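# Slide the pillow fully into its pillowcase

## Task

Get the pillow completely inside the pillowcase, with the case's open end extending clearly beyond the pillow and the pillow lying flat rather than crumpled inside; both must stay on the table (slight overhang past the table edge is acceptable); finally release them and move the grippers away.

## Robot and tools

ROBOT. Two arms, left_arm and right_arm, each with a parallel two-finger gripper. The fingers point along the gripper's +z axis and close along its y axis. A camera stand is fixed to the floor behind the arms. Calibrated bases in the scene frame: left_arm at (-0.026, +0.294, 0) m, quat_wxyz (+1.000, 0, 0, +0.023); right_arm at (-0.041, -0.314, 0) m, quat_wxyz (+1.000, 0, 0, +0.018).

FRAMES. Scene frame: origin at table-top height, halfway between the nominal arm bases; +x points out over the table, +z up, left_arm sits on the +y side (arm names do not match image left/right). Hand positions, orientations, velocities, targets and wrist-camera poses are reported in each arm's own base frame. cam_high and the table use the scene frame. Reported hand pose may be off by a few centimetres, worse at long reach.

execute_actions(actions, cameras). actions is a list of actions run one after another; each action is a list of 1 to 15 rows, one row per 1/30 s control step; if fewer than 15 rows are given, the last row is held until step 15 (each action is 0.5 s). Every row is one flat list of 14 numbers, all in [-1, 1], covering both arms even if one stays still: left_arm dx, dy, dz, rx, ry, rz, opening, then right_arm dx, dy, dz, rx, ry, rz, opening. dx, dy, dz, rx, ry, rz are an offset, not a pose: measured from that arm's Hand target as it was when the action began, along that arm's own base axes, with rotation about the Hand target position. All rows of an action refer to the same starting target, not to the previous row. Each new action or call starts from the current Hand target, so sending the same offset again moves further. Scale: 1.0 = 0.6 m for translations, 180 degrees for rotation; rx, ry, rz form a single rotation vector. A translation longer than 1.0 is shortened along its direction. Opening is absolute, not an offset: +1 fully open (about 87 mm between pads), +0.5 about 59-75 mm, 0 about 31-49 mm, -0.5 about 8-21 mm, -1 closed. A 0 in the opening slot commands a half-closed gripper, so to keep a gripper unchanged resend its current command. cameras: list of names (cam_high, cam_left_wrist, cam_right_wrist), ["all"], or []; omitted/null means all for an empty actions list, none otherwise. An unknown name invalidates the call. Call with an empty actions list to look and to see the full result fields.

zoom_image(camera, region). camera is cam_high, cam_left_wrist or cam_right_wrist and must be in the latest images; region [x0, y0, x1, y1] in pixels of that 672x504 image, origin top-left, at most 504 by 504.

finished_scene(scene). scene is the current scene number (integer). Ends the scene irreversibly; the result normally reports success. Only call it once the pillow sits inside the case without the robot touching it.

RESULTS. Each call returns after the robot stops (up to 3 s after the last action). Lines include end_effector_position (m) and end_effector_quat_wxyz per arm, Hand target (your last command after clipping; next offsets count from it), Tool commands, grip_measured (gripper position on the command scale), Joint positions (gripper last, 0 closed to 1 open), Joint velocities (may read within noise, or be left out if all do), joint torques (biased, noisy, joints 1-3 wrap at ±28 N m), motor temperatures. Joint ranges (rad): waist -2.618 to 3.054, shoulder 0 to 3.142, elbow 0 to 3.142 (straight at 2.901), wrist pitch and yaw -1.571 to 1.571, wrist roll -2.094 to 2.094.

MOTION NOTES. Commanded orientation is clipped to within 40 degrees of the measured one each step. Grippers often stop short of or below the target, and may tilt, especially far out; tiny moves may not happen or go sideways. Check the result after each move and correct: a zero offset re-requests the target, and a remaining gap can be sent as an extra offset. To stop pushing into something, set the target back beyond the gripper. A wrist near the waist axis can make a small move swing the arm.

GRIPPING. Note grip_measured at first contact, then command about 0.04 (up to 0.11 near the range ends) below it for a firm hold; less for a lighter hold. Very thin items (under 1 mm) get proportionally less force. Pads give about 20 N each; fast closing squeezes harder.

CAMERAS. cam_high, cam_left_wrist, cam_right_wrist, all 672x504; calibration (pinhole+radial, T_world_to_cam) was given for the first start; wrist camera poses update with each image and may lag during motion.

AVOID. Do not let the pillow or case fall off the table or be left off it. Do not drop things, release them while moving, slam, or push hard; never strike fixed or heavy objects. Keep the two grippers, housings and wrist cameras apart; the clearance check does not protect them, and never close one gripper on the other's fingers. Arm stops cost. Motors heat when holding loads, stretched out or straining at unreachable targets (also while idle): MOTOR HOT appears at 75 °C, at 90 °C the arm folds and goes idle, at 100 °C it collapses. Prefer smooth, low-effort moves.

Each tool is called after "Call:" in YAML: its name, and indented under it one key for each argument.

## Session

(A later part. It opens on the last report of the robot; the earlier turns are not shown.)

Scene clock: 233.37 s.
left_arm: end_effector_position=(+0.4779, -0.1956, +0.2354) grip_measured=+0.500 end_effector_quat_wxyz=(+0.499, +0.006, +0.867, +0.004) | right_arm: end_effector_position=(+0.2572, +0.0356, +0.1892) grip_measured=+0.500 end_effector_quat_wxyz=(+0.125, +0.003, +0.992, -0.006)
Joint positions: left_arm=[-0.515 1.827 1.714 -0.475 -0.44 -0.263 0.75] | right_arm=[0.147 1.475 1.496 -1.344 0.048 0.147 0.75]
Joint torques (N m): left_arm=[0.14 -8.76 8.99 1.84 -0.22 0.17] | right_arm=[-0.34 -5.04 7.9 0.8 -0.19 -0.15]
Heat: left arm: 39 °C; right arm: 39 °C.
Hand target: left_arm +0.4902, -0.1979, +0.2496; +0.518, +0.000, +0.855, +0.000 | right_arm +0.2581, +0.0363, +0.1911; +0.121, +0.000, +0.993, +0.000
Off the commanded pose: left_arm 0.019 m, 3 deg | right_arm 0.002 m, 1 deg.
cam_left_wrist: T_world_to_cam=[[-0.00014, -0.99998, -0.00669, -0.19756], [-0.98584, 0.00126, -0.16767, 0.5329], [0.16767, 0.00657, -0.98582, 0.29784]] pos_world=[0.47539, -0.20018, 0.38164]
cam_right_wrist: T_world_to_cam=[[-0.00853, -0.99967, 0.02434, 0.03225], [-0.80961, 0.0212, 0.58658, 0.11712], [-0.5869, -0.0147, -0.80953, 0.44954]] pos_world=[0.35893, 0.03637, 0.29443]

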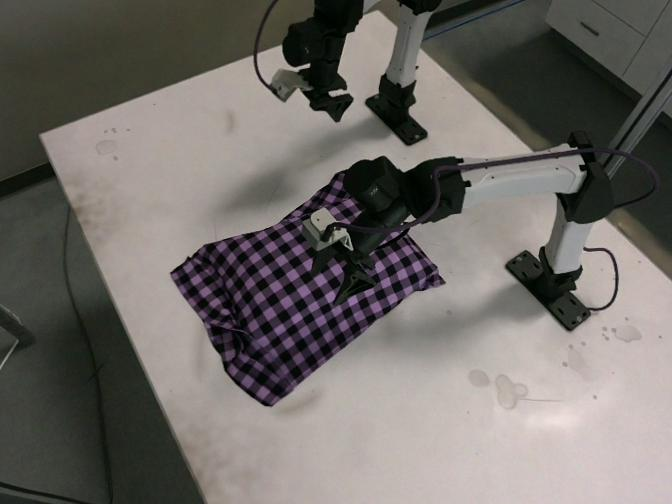

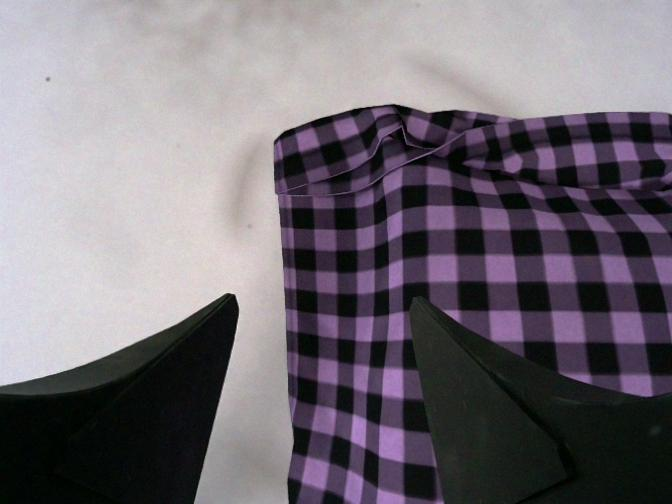

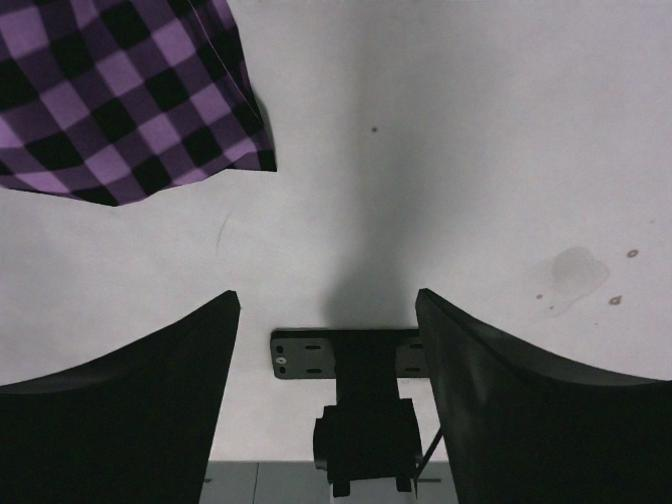

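Call:
execute_actions:
  actions:
    - [[0,0.01,0,-0.1,0.02,0.07,0,0,0,0,0,0,0,0.5]]
    - [[0,0.01,0,-0.1,0.02,0.07,0,0,0,0,0,0,0,0.5]]
    - [[0.04,0,-0.05,-0.1,0,0.07,-0.2,0,0,0,0,0,0,0.5]]
    - [[0.04,0,-0.1,-0.11,0,0.077,-0.2,0,0,0,0,0,0,0.5]]
    - [[0.03,0,-0.12,0,0,0,-0.2,0,0,0,0,0,0,0.5]]
    - [[0,0,0,0,0,0,-0.2,0,0,0,0,0,0,0.5]]
  cameras: ["cam_high","cam_left_wrist"]

Call:
zoom_image:
  camera: "cam_high"
  region: [150, 200, 350, 430]

Scene clock: 271.43 s.
left_arm: end_effector_position=(+0.5503, -0.1868, +0.0833) grip_measured=-0.200 end_effector_quat_wxyz=(-0.314, +0.636, -0.639, +0.297) | right_arm: end_effector_position=(+0.2572, +0.0356, +0.1892) grip_measured=+0.500 end_effector_quat_wxyz=(+0.125, +0.003, +0.992, -0.006)
Joint positions: left_arm=[-0.345 2.092 1.445 -0.064 -0.287 -1.78 0.4] | right_arm=[0.147 1.475 1.496 -1.344 0.048 0.147 0.75]
Joint torques (N m): left_arm=[0.38 -10.77 6.32 1.6 -0.15 0.08] | right_arm=[-0.32 -5.03 7.87 0.81 -0.19 -0.15]
Motor temperatures (°C): left_arm=[24 41 38 35 25 24 25] | right_arm=[22 36 37 29 23 23 26]
Heat: left arm: 41 °C; right arm: 37 °C.
Hand target: left_arm +0.5562, -0.1860, +0.0876; -0.317, +0.637, -0.632, +0.307 | right_arm +0.2581, +0.0363, +0.1911; +0.121, +0.000, +0.993, +0.000
Off the commanded pose: left_arm 0.007 m, 1 deg | right_arm 0.002 m, 1 deg.
cam_left_wrist: T_world_to_cam=[[0.6288, -0.00551, 0.77755, -0.41531], [-0.5894, -0.65562, 0.47199, 0.18465], [0.50718, -0.75507, -0.4155, -0.24087]] pos_world=[0.49214, -0.0631, 0.1357]

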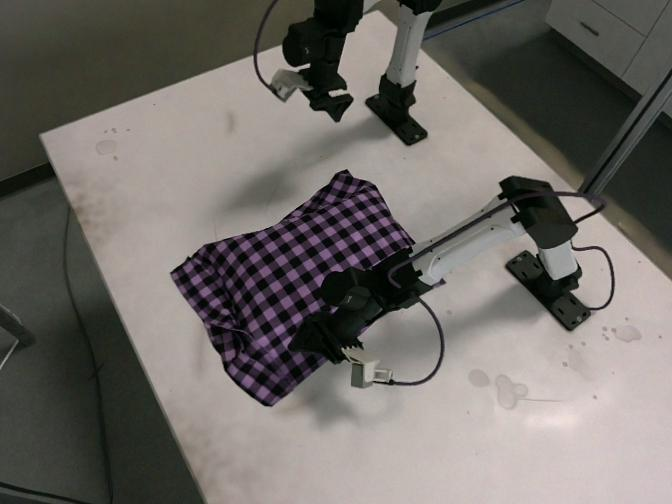

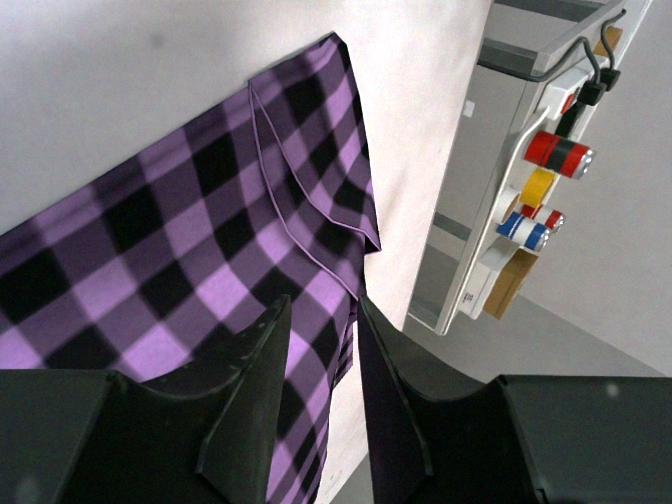

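Scaled by 2.191 from the camera's image (finer frame: 960x720).

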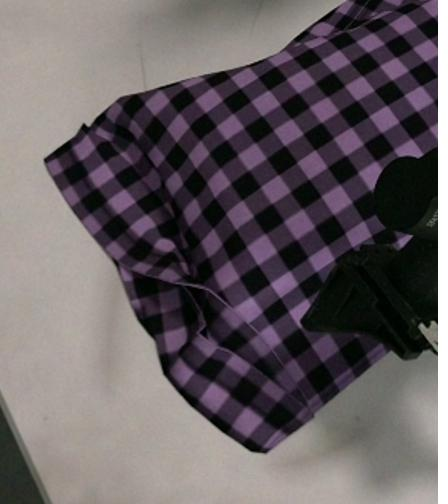

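Call:
execute_actions:
  actions:
    - [[0.03,0.01,-0.06,0,0,0,-0.2,0,0,0,0,0,0,0.5]]
    - [[0.012,0,-0.037,0,0,0,-0.2,0,0,0,0,0,0,0.5]]
    - [[0,0,0,0,0,0,-0.2,0,0,0,0,0,0,0.5]]
  cameras: ["cam_left_wrist"]

Scene clock: 293.93 s.
left_arm: end_effector_position=(+0.5711, -0.1798, +0.0271) grip_measured=-0.200 end_effector_quat_wxyz=(-0.312, +0.641, -0.634, +0.299) | right_arm: end_effector_position=(+0.2572, +0.0356, +0.1892) grip_measured=+0.500 end_effector_quat_wxyz=(+0.125, +0.003, +0.992, -0.006)
Joint positions: left_arm=[-0.316 2.25 1.453 0.09 -0.265 -1.774 0.4] | right_arm=[0.147 1.475 1.496 -1.344 0.048 0.147 0.75]
Joint torques (N m): left_arm=[0.5 -10.07 7.99 1.58 -0.13 0.23] | right_arm=[-0.32 -5.04 7.91 0.81 -0.19 -0.15]
Motor temperatures (°C): left_arm=[24 46 37 36 25 24 25] | right_arm=[22 35 38 29 23 23 25]
Heat: left arm: 46 °C; right arm: 38 °C.
Hand target: left_arm +0.5814, -0.1800, +0.0293; -0.317, +0.637, -0.632, +0.307 | right_arm +0.2581, +0.0363, +0.1911; +0.121, +0.000, +0.993, +0.000
Off the commanded pose: left_arm 0.010 m, 1 deg | right_arm 0.002 m, 1 deg.
cam_left_wrist: T_world_to_cam=[[0.62859, 0.00826, 0.77769, -0.38223], [-0.58354, -0.65605, 0.47863, 0.2244], [0.51416, -0.75467, -0.40757, -0.27371]] pos_world=[0.51194, -0.05619, 0.0783]

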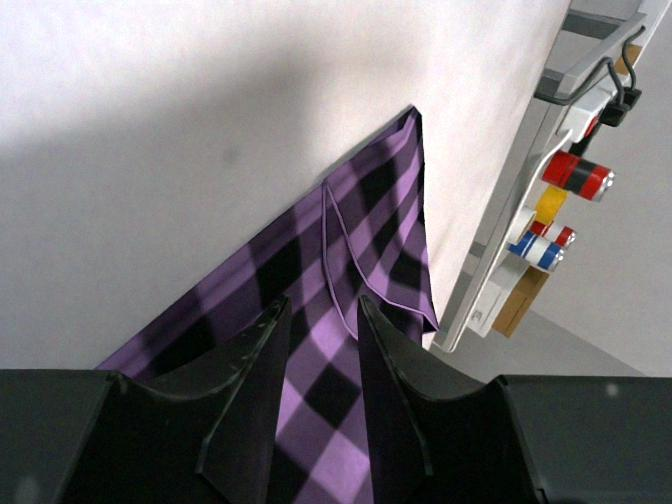

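Call:
execute_actions:
  actions:
    - [[0.05,0,-0.008,0,0,0,-0.2,0,0,0,0,0,0,0.5]]
    - [[0.01,0,0,0,0,0,-0.2,0,0,0,0,0,0,0.5]]
  cameras: ["cam_left_wrist","cam_high"]

Call:
zoom_image:
  camera: "cam_left_wrist"
  region: [200, 70, 500, 370]

Scene clock: 307.50 s.
left_arm: end_effector_position=(+0.6113, -0.1817, +0.0280) grip_measured=-0.200 end_effector_quat_wxyz=(-0.317, +0.639, -0.629, +0.309) | right_arm: end_effector_position=(+0.2572, +0.0356, +0.1892) grip_measured=+0.500 end_effector_quat_wxyz=(+0.125, +0.003, +0.992, -0.006)
Joint positions: left_arm=[-0.294 2.376 1.662 0.036 -0.248 -1.761 0.4] | right_arm=[0.147 1.475 1.496 -1.344 0.048 0.147 0.75]
Joint torques (N m): left_arm=[0.49 -11.02 8.32 1.37 -0.12 0.23] | right_arm=[-0.32 -5.01 7.88 0.81 -0.19 -0.14]
Heat: left arm: 48 °C; right arm: 38 °C.
Hand target: left_arm +0.6173, -0.1801, +0.0246; -0.317, +0.637, -0.632, +0.307 | right_arm +0.2581, +0.0363, +0.1911; +0.121, +0.000, +0.993, +0.000
Off the commanded pose: left_arm 0.007 m, 0 deg | right_arm 0.002 m, 1 deg.
cam_left_wrist: T_world_to_cam=[[0.60988, 0.01472, 0.79235, -0.39595], [-0.59464, -0.65244, 0.46982, 0.25392], [0.52388, -0.7577, -0.38916, -0.30247]] pos_world=[0.55093, -0.05768, 0.07672]
Images, in order (width x height): cam_high 672x504, cam_left_wrist 672x504.

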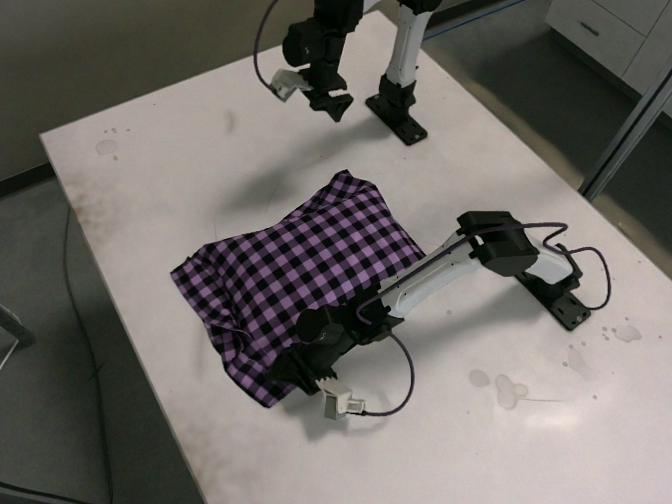

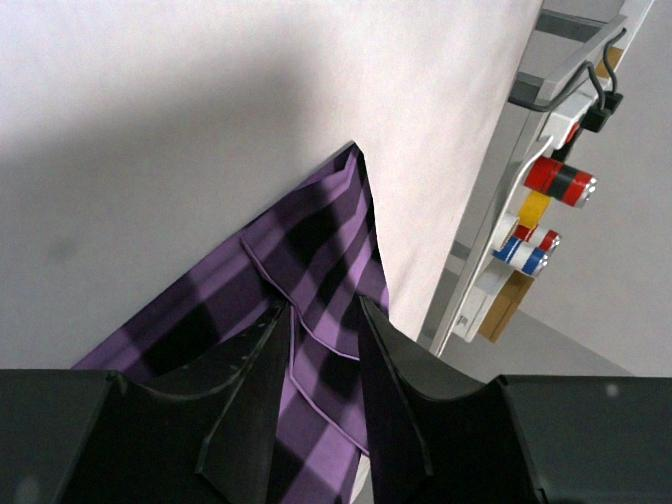

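Scaled by 1.680 from the camera's image (finer frame: 960x720).

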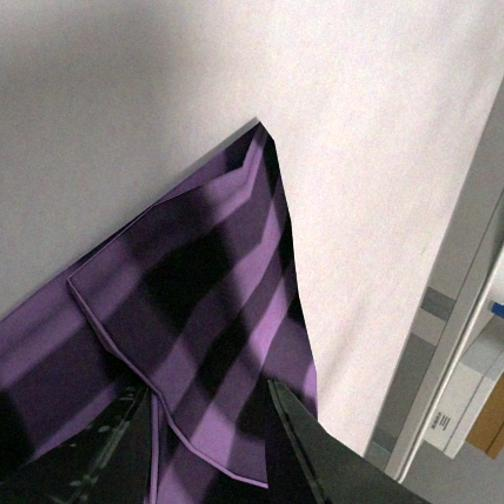

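Call:
execute_actions:
  actions:
    - [[0.03,0,0,0,0,0,-0.2,0,0,0,0,0,0,0.5]]
    - [[0,0,0,0,0,0,-0.6,0,0,0,0,0,0,0.5]]
    - [[0,0,0,0,0,0,-1,0,0,0,0,0,0,0.5]]
  cameras: ["cam_left_wrist"]

Call:
zoom_image:
  camera: "cam_left_wrist"
  region: [150, 70, 500, 420]

Scene clock: 320.43 s.
left_arm: end_effector_position=(+0.6280, -0.1810, +0.0235) grip_measured=-0.841 end_effector_quat_wxyz=(-0.314, +0.640, -0.632, +0.304) | right_arm: end_effector_position=(+0.2572, +0.0356, +0.1892) grip_measured=+0.500 end_effector_quat_wxyz=(+0.125, +0.003, +0.992, -0.006)
Joint positions: left_arm=[-0.283 2.445 1.783 -0.028 -0.238 -1.753 0.08] | right_arm=[0.147 1.475 1.496 -1.344 0.048 0.147 0.75]
Joint torques (N m): left_arm=[0.35 -11.89 8.49 1.45 -0.13 0.22] | right_arm=[-0.31 -5.03 7.88 0.81 -0.18 -0.15]
Heat: left arm: 47 °C; right arm: 39 °C.
Hand target: left_arm +0.6354, -0.1800, +0.0246; -0.317, +0.637, -0.632, +0.307 | right_arm +0.2581, +0.0363, +0.1911; +0.121, +0.000, +0.993, +0.000
Off the commanded pose: left_arm 0.008 m, 1 deg | right_arm 0.002 m, 1 deg.
cam_left_wrist: T_world_to_cam=[[0.62054, 0.01119, 0.7841, -0.40967], [-0.58892, -0.65358, 0.4754, 0.26245], [0.51779, -0.75678, -0.39898, -0.30815]] pos_world=[0.56834, -0.05709, 0.07351]

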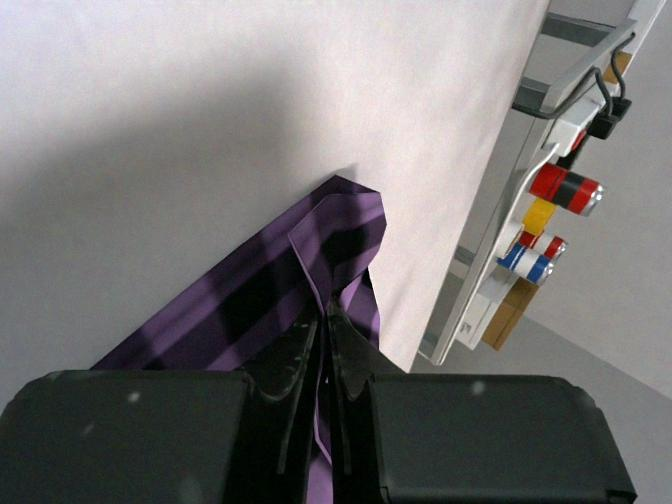

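Scaled by 1.440 from the camera's image (finer frame: 960x720).

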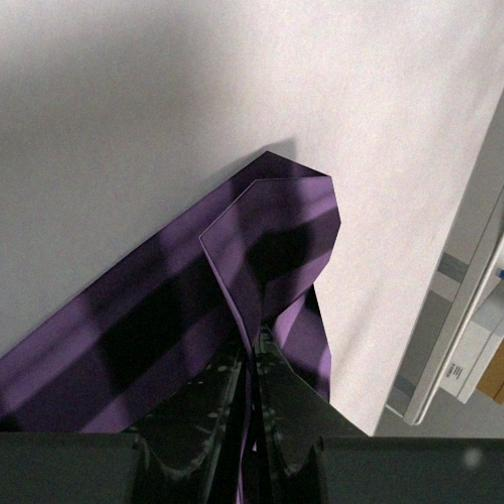

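Call:
execute_actions:
  actions:
    - [[0.03,0,0.09,0,0,0,-1,0,0,0,0,0,0,0.5]]
    - [[0.06,0.01,0.01,0,0,0,-1,0,0,0,0,0,0,0.5]]
    - [[0.06,0.01,0,0,0,0,-1,0,0,0,0,0,0,0.5]]
    - [[0.03,0.01,-0.05,0,0,0,-1,0,0,0,0,0,0,0.5]]
    - [[0,0,-0.03,0,0,0,-1,0,0,0,0,0,0,0.5]]
  cameras: ["cam_left_wrist","cam_high"]

Call:
zoom_image:
  camera: "cam_high"
  region: [150, 200, 350, 430]

Scene clock: 333.60 s.
left_arm: end_effector_position=(+0.7312, -0.1707, +0.0303) grip_measured=-0.841 end_effector_quat_wxyz=(-0.336, +0.622, -0.615, +0.350) | right_arm: end_effector_position=(+0.2572, +0.0356, +0.1892) grip_measured=+0.500 end_effector_quat_wxyz=(+0.125, +0.003, +0.992, -0.006)
Joint positions: left_arm=[-0.215 3.015 2.836 -0.388 -0.169 -1.703 0.08] | right_arm=[0.147 1.475 1.496 -1.344 0.048 0.147 0.75]
Joint torques (N m): left_arm=[0.94 -14.19 8.62 1.92 -0.25 0.2] | right_arm=[-0.34 -5.04 7.88 0.81 -0.19 -0.15]
Heat: left arm: 50 °C; right arm: 39 °C.
Hand target: left_arm +0.7434, -0.1620, +0.0366; -0.317, +0.637, -0.632, +0.307 | right_arm +0.2581, +0.0363, +0.1911; +0.121, +0.000, +0.993, +0.000
Off the commanded pose: left_arm 0.016 m, 6 deg | right_arm 0.002 m, 1 deg.
elbow stopped short (left arm): the move would have taken joint 3 (elbow) straighter than the controller allows.
cam_left_wrist: T_world_to_cam=[[0.53199, 0.02576, 0.84636, -0.41385], [-0.64825, -0.63067, 0.42666, 0.37553], [0.54476, -0.77563, -0.3188, -0.37644]] pos_world=[0.66866, -0.04448, 0.07003]
Images, in order (width x height): cam_high 672x504, cam_left_wrist 672x504.

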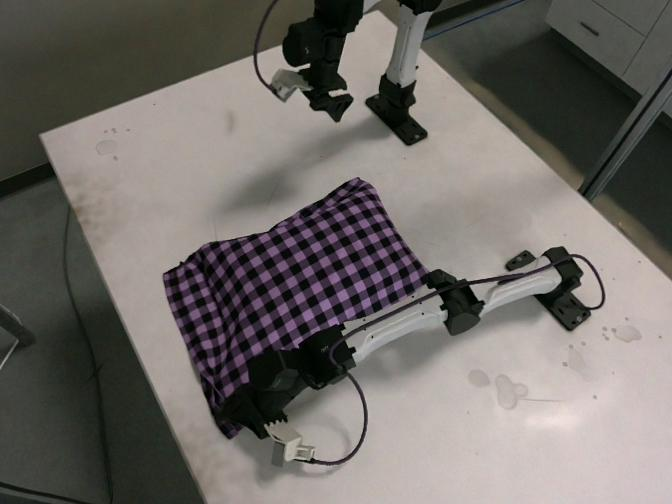

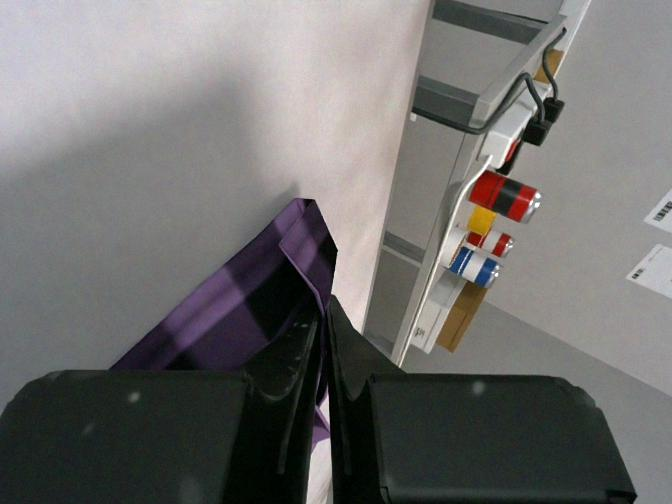

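Scaled by 2.191 from the camera's image (finer frame: 960x720).

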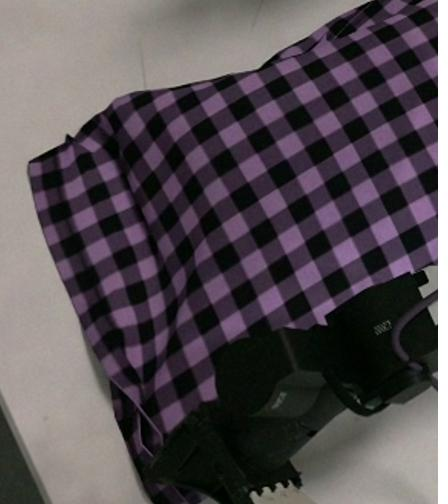

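Call:
execute_actions:
  actions:
    - [[0,0,0.06,0,0,0,-1,0,0,0,0,0,0,0.5]]
    - [[0.01,0,0.04,0,0,0,-1,0,0,0,0,0,0,0.5]]
    - [[0,0,0,0,0,0,-1,0,0,0,0,0,0,0.5]]
  cameras: ["cam_left_wrist","cam_high"]

Call:
zoom_image:
  camera: "cam_high"
  region: [150, 240, 350, 470]

Scene clock: 353.07 s.
left_arm: end_effector_position=(+0.7309, -0.1706, +0.0297) grip_measured=-0.841 end_effector_quat_wxyz=(-0.335, +0.622, -0.615, +0.349) | right_arm: end_effector_position=(+0.2572, +0.0356, +0.1892) grip_measured=+0.500 end_effector_quat_wxyz=(+0.125, +0.003, +0.992, -0.006)
Joint positions: left_arm=[-0.215 3.015 2.836 -0.391 -0.169 -1.703 0.08] | right_arm=[0.147 1.475 1.496 -1.344 0.048 0.147 0.75]
Joint torques (N m): left_arm=[1.03 -21.2 8.64 1.85 -0.27 0.22] | right_arm=[-0.32 -5.04 7.88 0.8 -0.19 -0.15]
Motor temperatures (°C): left_arm=[24 55 40 38 25 24 26] | right_arm=[22 34 39 28 23 23 25]
Heat: left arm: 55 °C; right arm: 39 °C.
Hand target: left_arm +0.7494, -0.1620, +0.0966; -0.317, +0.637, -0.632, +0.307 | right_arm +0.2581, +0.0363, +0.1911; +0.121, +0.000, +0.993, +0.000
Off the commanded pose: left_arm 0.070 m, 6 deg | right_arm 0.002 m, 1 deg.
elbow stopped short (left arm): the move would have taken joint 3 (elbow) straighter than the controller allows.
cam_left_wrist: T_world_to_cam=[[0.53421, 0.02528, 0.84497, -0.41481], [-0.64714, -0.63088, 0.42802, 0.37472], [0.5439, -0.77547, -0.32066, -0.37575]] pos_world=[0.66847, -0.04448, 0.06963]
Images, in order (width x height): cam_high 672x504, cam_left_wrist 672x504.

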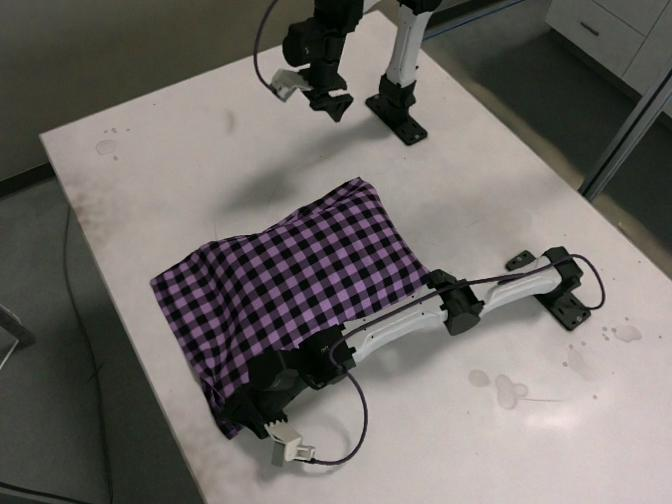

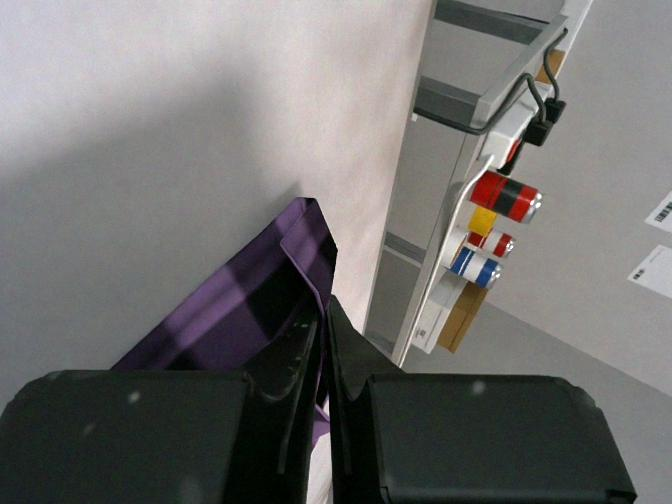

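Scaled by 2.191 from the camera's image (finer frame: 960x720).

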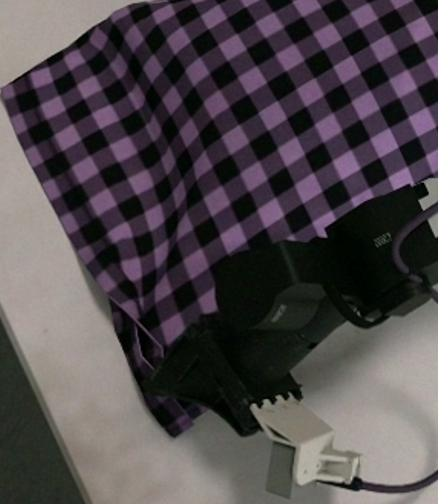

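Call:
execute_actions:
  actions:
    - [[-0.07,0,-0.01,0,0,0,-1,0,0,0,0,0,0,0.5]]
    - [[0,0,0.01,0,0,0,-1,0,0,0,0,0,0,0.5]]
    - [[0.02,0.01,0,0,0,0,-0.6,0,0,0,0,0,0,0.5]]
    - [[0,0,0,0,0,0,0,0,0,0,0,0,0,0.5]]
    - [[0.0,0,0.03,0,0,0,0.2,0,0,0,0,0,0,0.5]]
  cameras: ["cam_left_wrist","cam_high"]

Call:
zoom_image:
  camera: "cam_high"
  region: [150, 240, 350, 470]

Scene clock: 365.70 s.
left_arm: end_effector_position=(+0.7083, -0.1573, +0.0437) grip_measured=+0.200 end_effector_quat_wxyz=(-0.307, +0.642, -0.637, +0.296) | right_arm: end_effector_position=(+0.2572, +0.0356, +0.1892) grip_measured=+0.500 end_effector_quat_wxyz=(+0.125, +0.003, +0.992, -0.006)
Joint positions: left_arm=[-0.204 2.934 2.836 -0.604 -0.174 -1.703 0.6] | right_arm=[0.147 1.475 1.496 -1.344 0.048 0.147 0.75]
Joint torques (N m): left_arm=[0.14 -21.98 8.46 1.56 -0.17 0.22] | right_arm=[-0.34 -5.03 7.88 0.81 -0.18 -0.15]
Motor temperatures (°C): left_arm=[24 67 41 39 25 24 26] | right_arm=[22 34 39 28 23 23 25]
Heat: left arm: 67 °C; right arm: 39 °C.
Hand target: left_arm +0.7194, -0.1561, +0.1146; -0.317, +0.637, -0.632, +0.307 | right_arm +0.2581, +0.0363, +0.1911; +0.121, +0.000, +0.993, +0.000
Off the commanded pose: left_arm 0.072 m, 2 deg | right_arm 0.002 m, 1 deg.
elbow stopped short (left arm): the move would have taken joint 3 (elbow) straighter than the controller allows.
cam_left_wrist: T_world_to_cam=[[0.63824, 0.0087, 0.76979, -0.48795], [-0.57931, -0.6531, 0.4877, 0.30838], [0.50699, -0.75722, -0.41179, -0.31554]] pos_world=[0.65005, -0.03329, 0.09528]
Images, in order (width x height): cam_high 672x504, cam_left_wrist 672x504.

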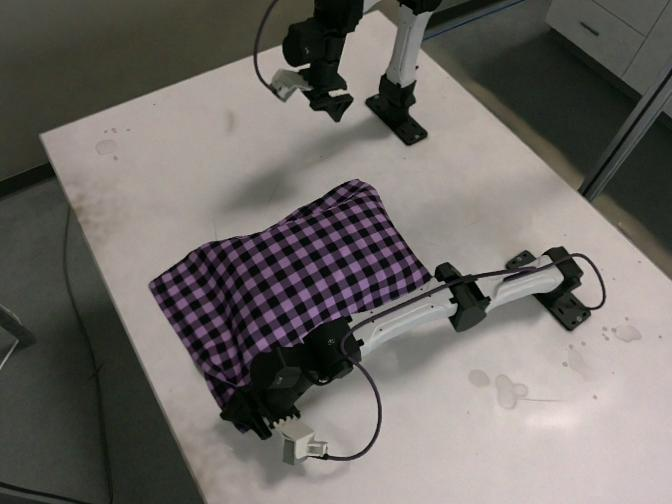

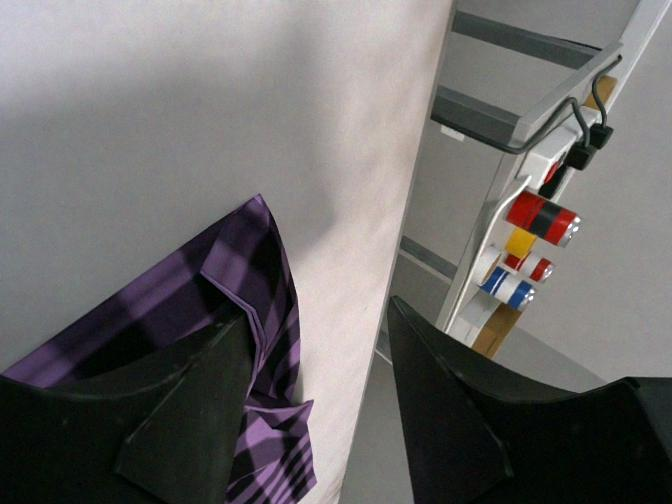

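Scaled by 2.191 from the camera's image (finer frame: 960x720).

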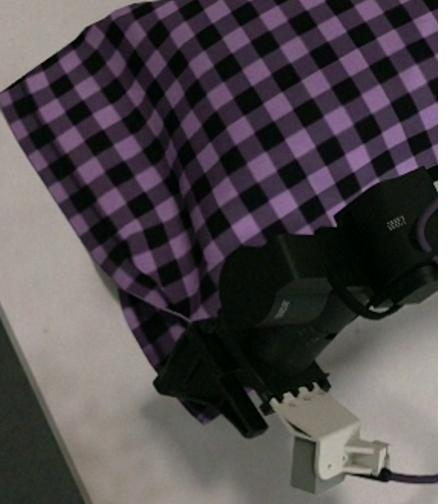

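Call:
execute_actions:
  actions:
    - [[-0.03,0,0.03,0,0,0,0.3,0,0,0,0,0,0,0.5]]
    - [[-0.06,0.0,0.06,0,0,0,0.3,0,0,0,0,0,0,0.5]]
    - [[-0.15,0.05,0.07,0,0,0,0.3,0,0,0,0,0,0,0.5]]
    - [[-0.15,0.08,0,0.2,0,-0.14,0.3,0,0,0,0,0,0,0.5]]
    - [[-0.08,-0.1,0,0.2,0,-0.14,0.3,0,0,0,0,0,0,0.5]]
    - [[0,-0.1,0.03,0,0,0,0.3,0,0,0,0,0,0,0.5]]
  cameras: ["cam_left_wrist","cam_high"]

Call:
zoom_image:
  camera: "cam_high"
  region: [140, 220, 370, 450]

Scene clock: 381.00 s.
left_arm: end_effector_position=(+0.4294, -0.1978, +0.2186) grip_measured=+0.300 end_effector_quat_wxyz=(+0.457, -0.015, +0.889, +0.014) | right_arm: end_effector_position=(+0.2572, +0.0356, +0.1892) grip_measured=+0.500 end_effector_quat_wxyz=(+0.125, +0.003, +0.992, -0.006)
Joint positions: left_arm=[-0.581 1.746 1.625 -0.603 -0.5 -0.386 0.65] | right_arm=[0.147 1.475 1.496 -1.344 0.048 0.147 0.75]
Joint torques (N m): left_arm=[0.34 -7.61 9.06 1.49 -0.29 -0.02] | right_arm=[-0.32 -5.04 7.9 0.8 -0.19 -0.15]
Motor temperatures (°C): left_arm=[24 85 41 37 25 24 25] | right_arm=[22 34 40 28 23 23 25]
Heat: left arm: 85 °C; right arm: 40 °C. Fold the left arm in close to its base, or ease its load, before you think long.
Hand target: left_arm +0.4374, -0.1980, +0.2286; +0.468, -0.027, +0.883, +0.012 | right_arm +0.2581, +0.0363, +0.1911; +0.121, +0.000, +0.993, +0.000
Off the commanded pose: left_arm 0.013 m, 2 deg | right_arm 0.002 m, 1 deg.
MOTOR HOT: joint 2 (shoulder) of the left arm reports 85 °C; the controller's stop level is 90 °C. To cool a motor, set the load down, stop pushing, or move to a pose that needs little force.
elbow stopped short (left arm): the move would have taken joint 3 (elbow) straighter than the controller allows.
cam_left_wrist: T_world_to_cam=[[0.0474, -0.99885, -0.00677, -0.22006], [-0.99609, -0.04676, -0.07495, 0.45696], [0.07454, 0.01029, -0.99716, 0.33259]] pos_world=[0.44081, -0.20186, 0.36441]
Images, in order (width x height): cam_high 672x504, cam_left_wrist 672x504.

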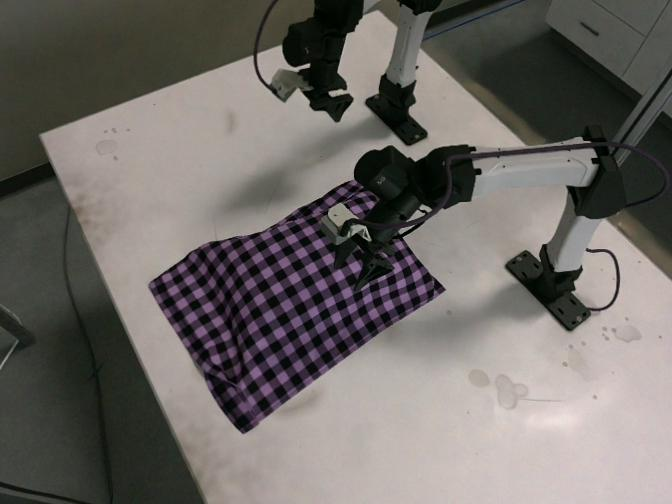

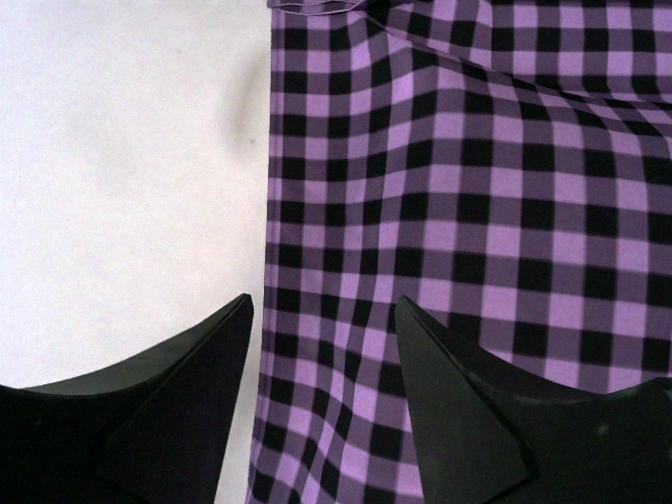

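Scaled by 2.191 from the camera's image (finer frame: 960x720).

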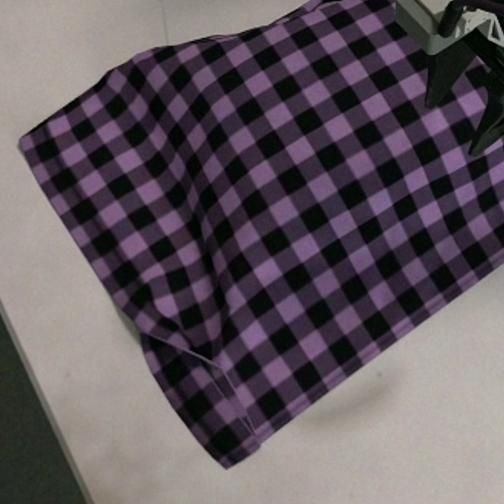

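Call:
execute_actions:
  actions:
    - [[-0.1,0.12,0.05,0,0,0,0.5,0,0,0,0,0,0,0.5]]
    - [[-0.1,0.12,0,0,0,0,0.5,0.1,0.05,0.15,0,-0.06,0,0.5]]
    - [[-0.1,0.12,0,0,0,0,0.5,0.12,0.08,0.05,0,-0.06,0,0.5]]
    - [[0,0,0,0,0,0,0.5,0.12,0.08,0,0,-0.06,0,0.5]]
    - [[0,0,0,0,0,0,0.5,0.1,0.08,0,0,-0.06,0,0.5]]
  cameras: ["cam_right_wrist","cam_high"]

Call:
zoom_image:
  camera: "cam_high"
  region: [140, 220, 370, 450]

Scene clock: 391.23 s.
left_arm: end_effector_position=(+0.2562, +0.0173, +0.2605) grip_measured=+0.500 end_effector_quat_wxyz=(+0.471, -0.029, +0.881, +0.013) | right_arm: end_effector_position=(+0.5170, +0.2142, +0.3092) grip_measured=+0.500 end_effector_quat_wxyz=(+0.483, -0.003, +0.875, +0.012)
Joint positions: left_arm=[0.076 0.87 1.119 -0.838 0.014 0.003 0.75] | right_arm=[0.492 2.326 2.851 -1.138 0.387 0.281 0.75]
Joint torques (N m): left_arm=[0.46 -0.49 5.46 1.66 0.02 0.14] | right_arm=[-0.23 -12.72 6.95 1.96 0.29 -0.15]
Motor temperatures (°C): left_arm=[24 76 40 37 25 24 25] | right_arm=[22 34 39 28 23 23 25]
Heat: left arm: 76 °C; right arm: 39 °C. Fold the left arm in close to its base, or ease its load, before you think long.
Hand target: left_arm +0.2574, +0.0180, +0.2585; +0.468, -0.027, +0.883, +0.012 | right_arm +0.5221, +0.2103, +0.3111; +0.478, +0.000, +0.878, +0.000
Off the commanded pose: left_arm 0.002 m, 0 deg | right_arm 0.007 m, 2 deg.
MOTOR HOT: still on. Joint 2 (shoulder) of the left arm reports 76 °C.
elbow stopped short (right arm): the move would have taken joint 3 (elbow) straighter than the controller allows.
cam_right_wrist: T_world_to_cam=[[0.00764, -0.99993, -0.00921, 0.21225], [-0.99148, -0.00637, -0.13013, 0.57486], [0.13006, 0.01013, -0.99145, 0.38204]] pos_world=[0.51865, 0.21202, 0.45553]
Images, in order (width x height): cam_high 672x504, cam_right_wrist 672x504.

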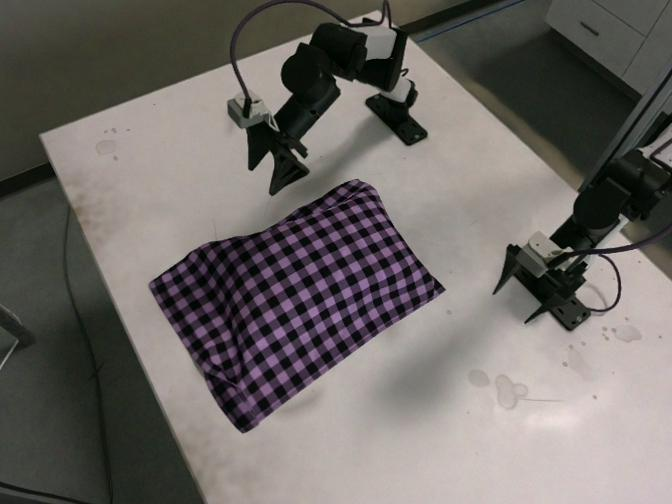

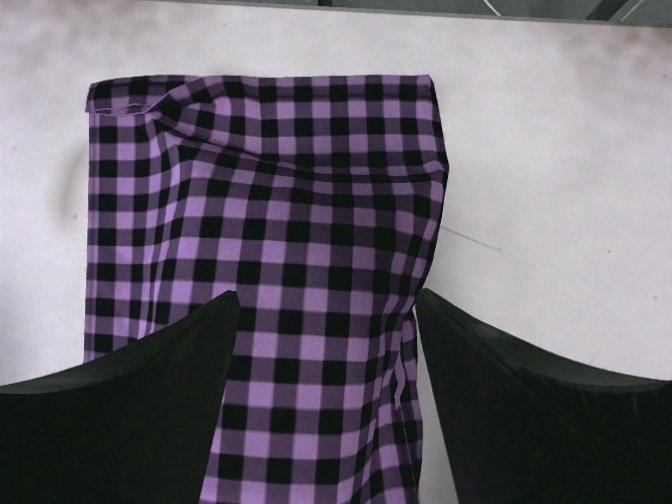

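Scaled by 2.191 from the camera's image (finer frame: 960x720).

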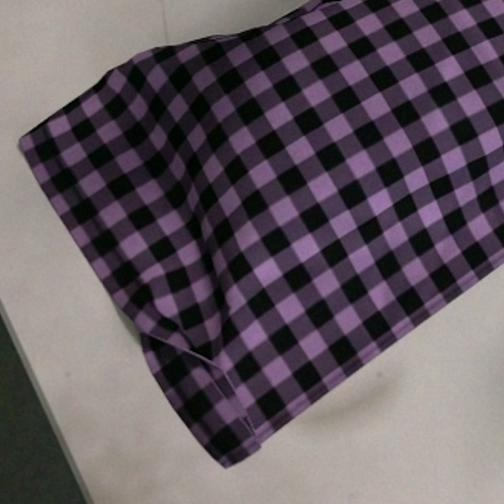

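Call:
execute_actions:
  actions:
    - [[0,0,0,0,0,0,0.5,-0.15,-0.15,0,0,0,0,0.5]]
    - [[0,0,0,0,0,0,0.5,-0.15,-0.2,0,0,0,0,0.5]]
    - [[0,0,0,0,0,0,0.5,-0.1,-0.1,0,0,0,0,0.5]]

Call:
finished_scene:
  scene: 2

Scene clock: 399.70 s.
left_arm: end_effector_position=(+0.2562, +0.0173, +0.2605) grip_measured=+0.500 end_effector_quat_wxyz=(+0.471, -0.029, +0.881, +0.013) | right_arm: end_effector_position=(+0.2806, -0.0596, +0.3166) grip_measured=+0.500 end_effector_quat_wxyz=(+0.484, +0.005, +0.875, -0.006)
Joint positions: left_arm=[0.076 0.87 1.119 -0.838 0.014 0.003 0.75] | right_arm=[-0.354 1.07 1.423 -0.938 -0.283 -0.19 0.75]
Joint torques (N m): left_arm=[0.44 -0.49 5.45 1.67 0.02 0.14] | right_arm=[-0.34 -1.42 5.35 1.99 -0.35 -0.14]
Motor temperatures (°C): left_arm=[24 68 40 38 25 24 25] | right_arm=[22 37 39 30 23 23 25]
Heat: left arm: 68 °C; right arm: 39 °C.
Hand target: left_arm +0.2574, +0.0180, +0.2585; +0.468, -0.027, +0.883, +0.012 | right_arm +0.2821, -0.0597, +0.3111; +0.478, +0.000, +0.878, +0.000
Off the commanded pose: left_arm 0.002 m, 0 deg | right_arm 0.006 m, 1 deg.
MOTOR HOT: cleared for the motors of the left arm.

The scene is finished: the task was done.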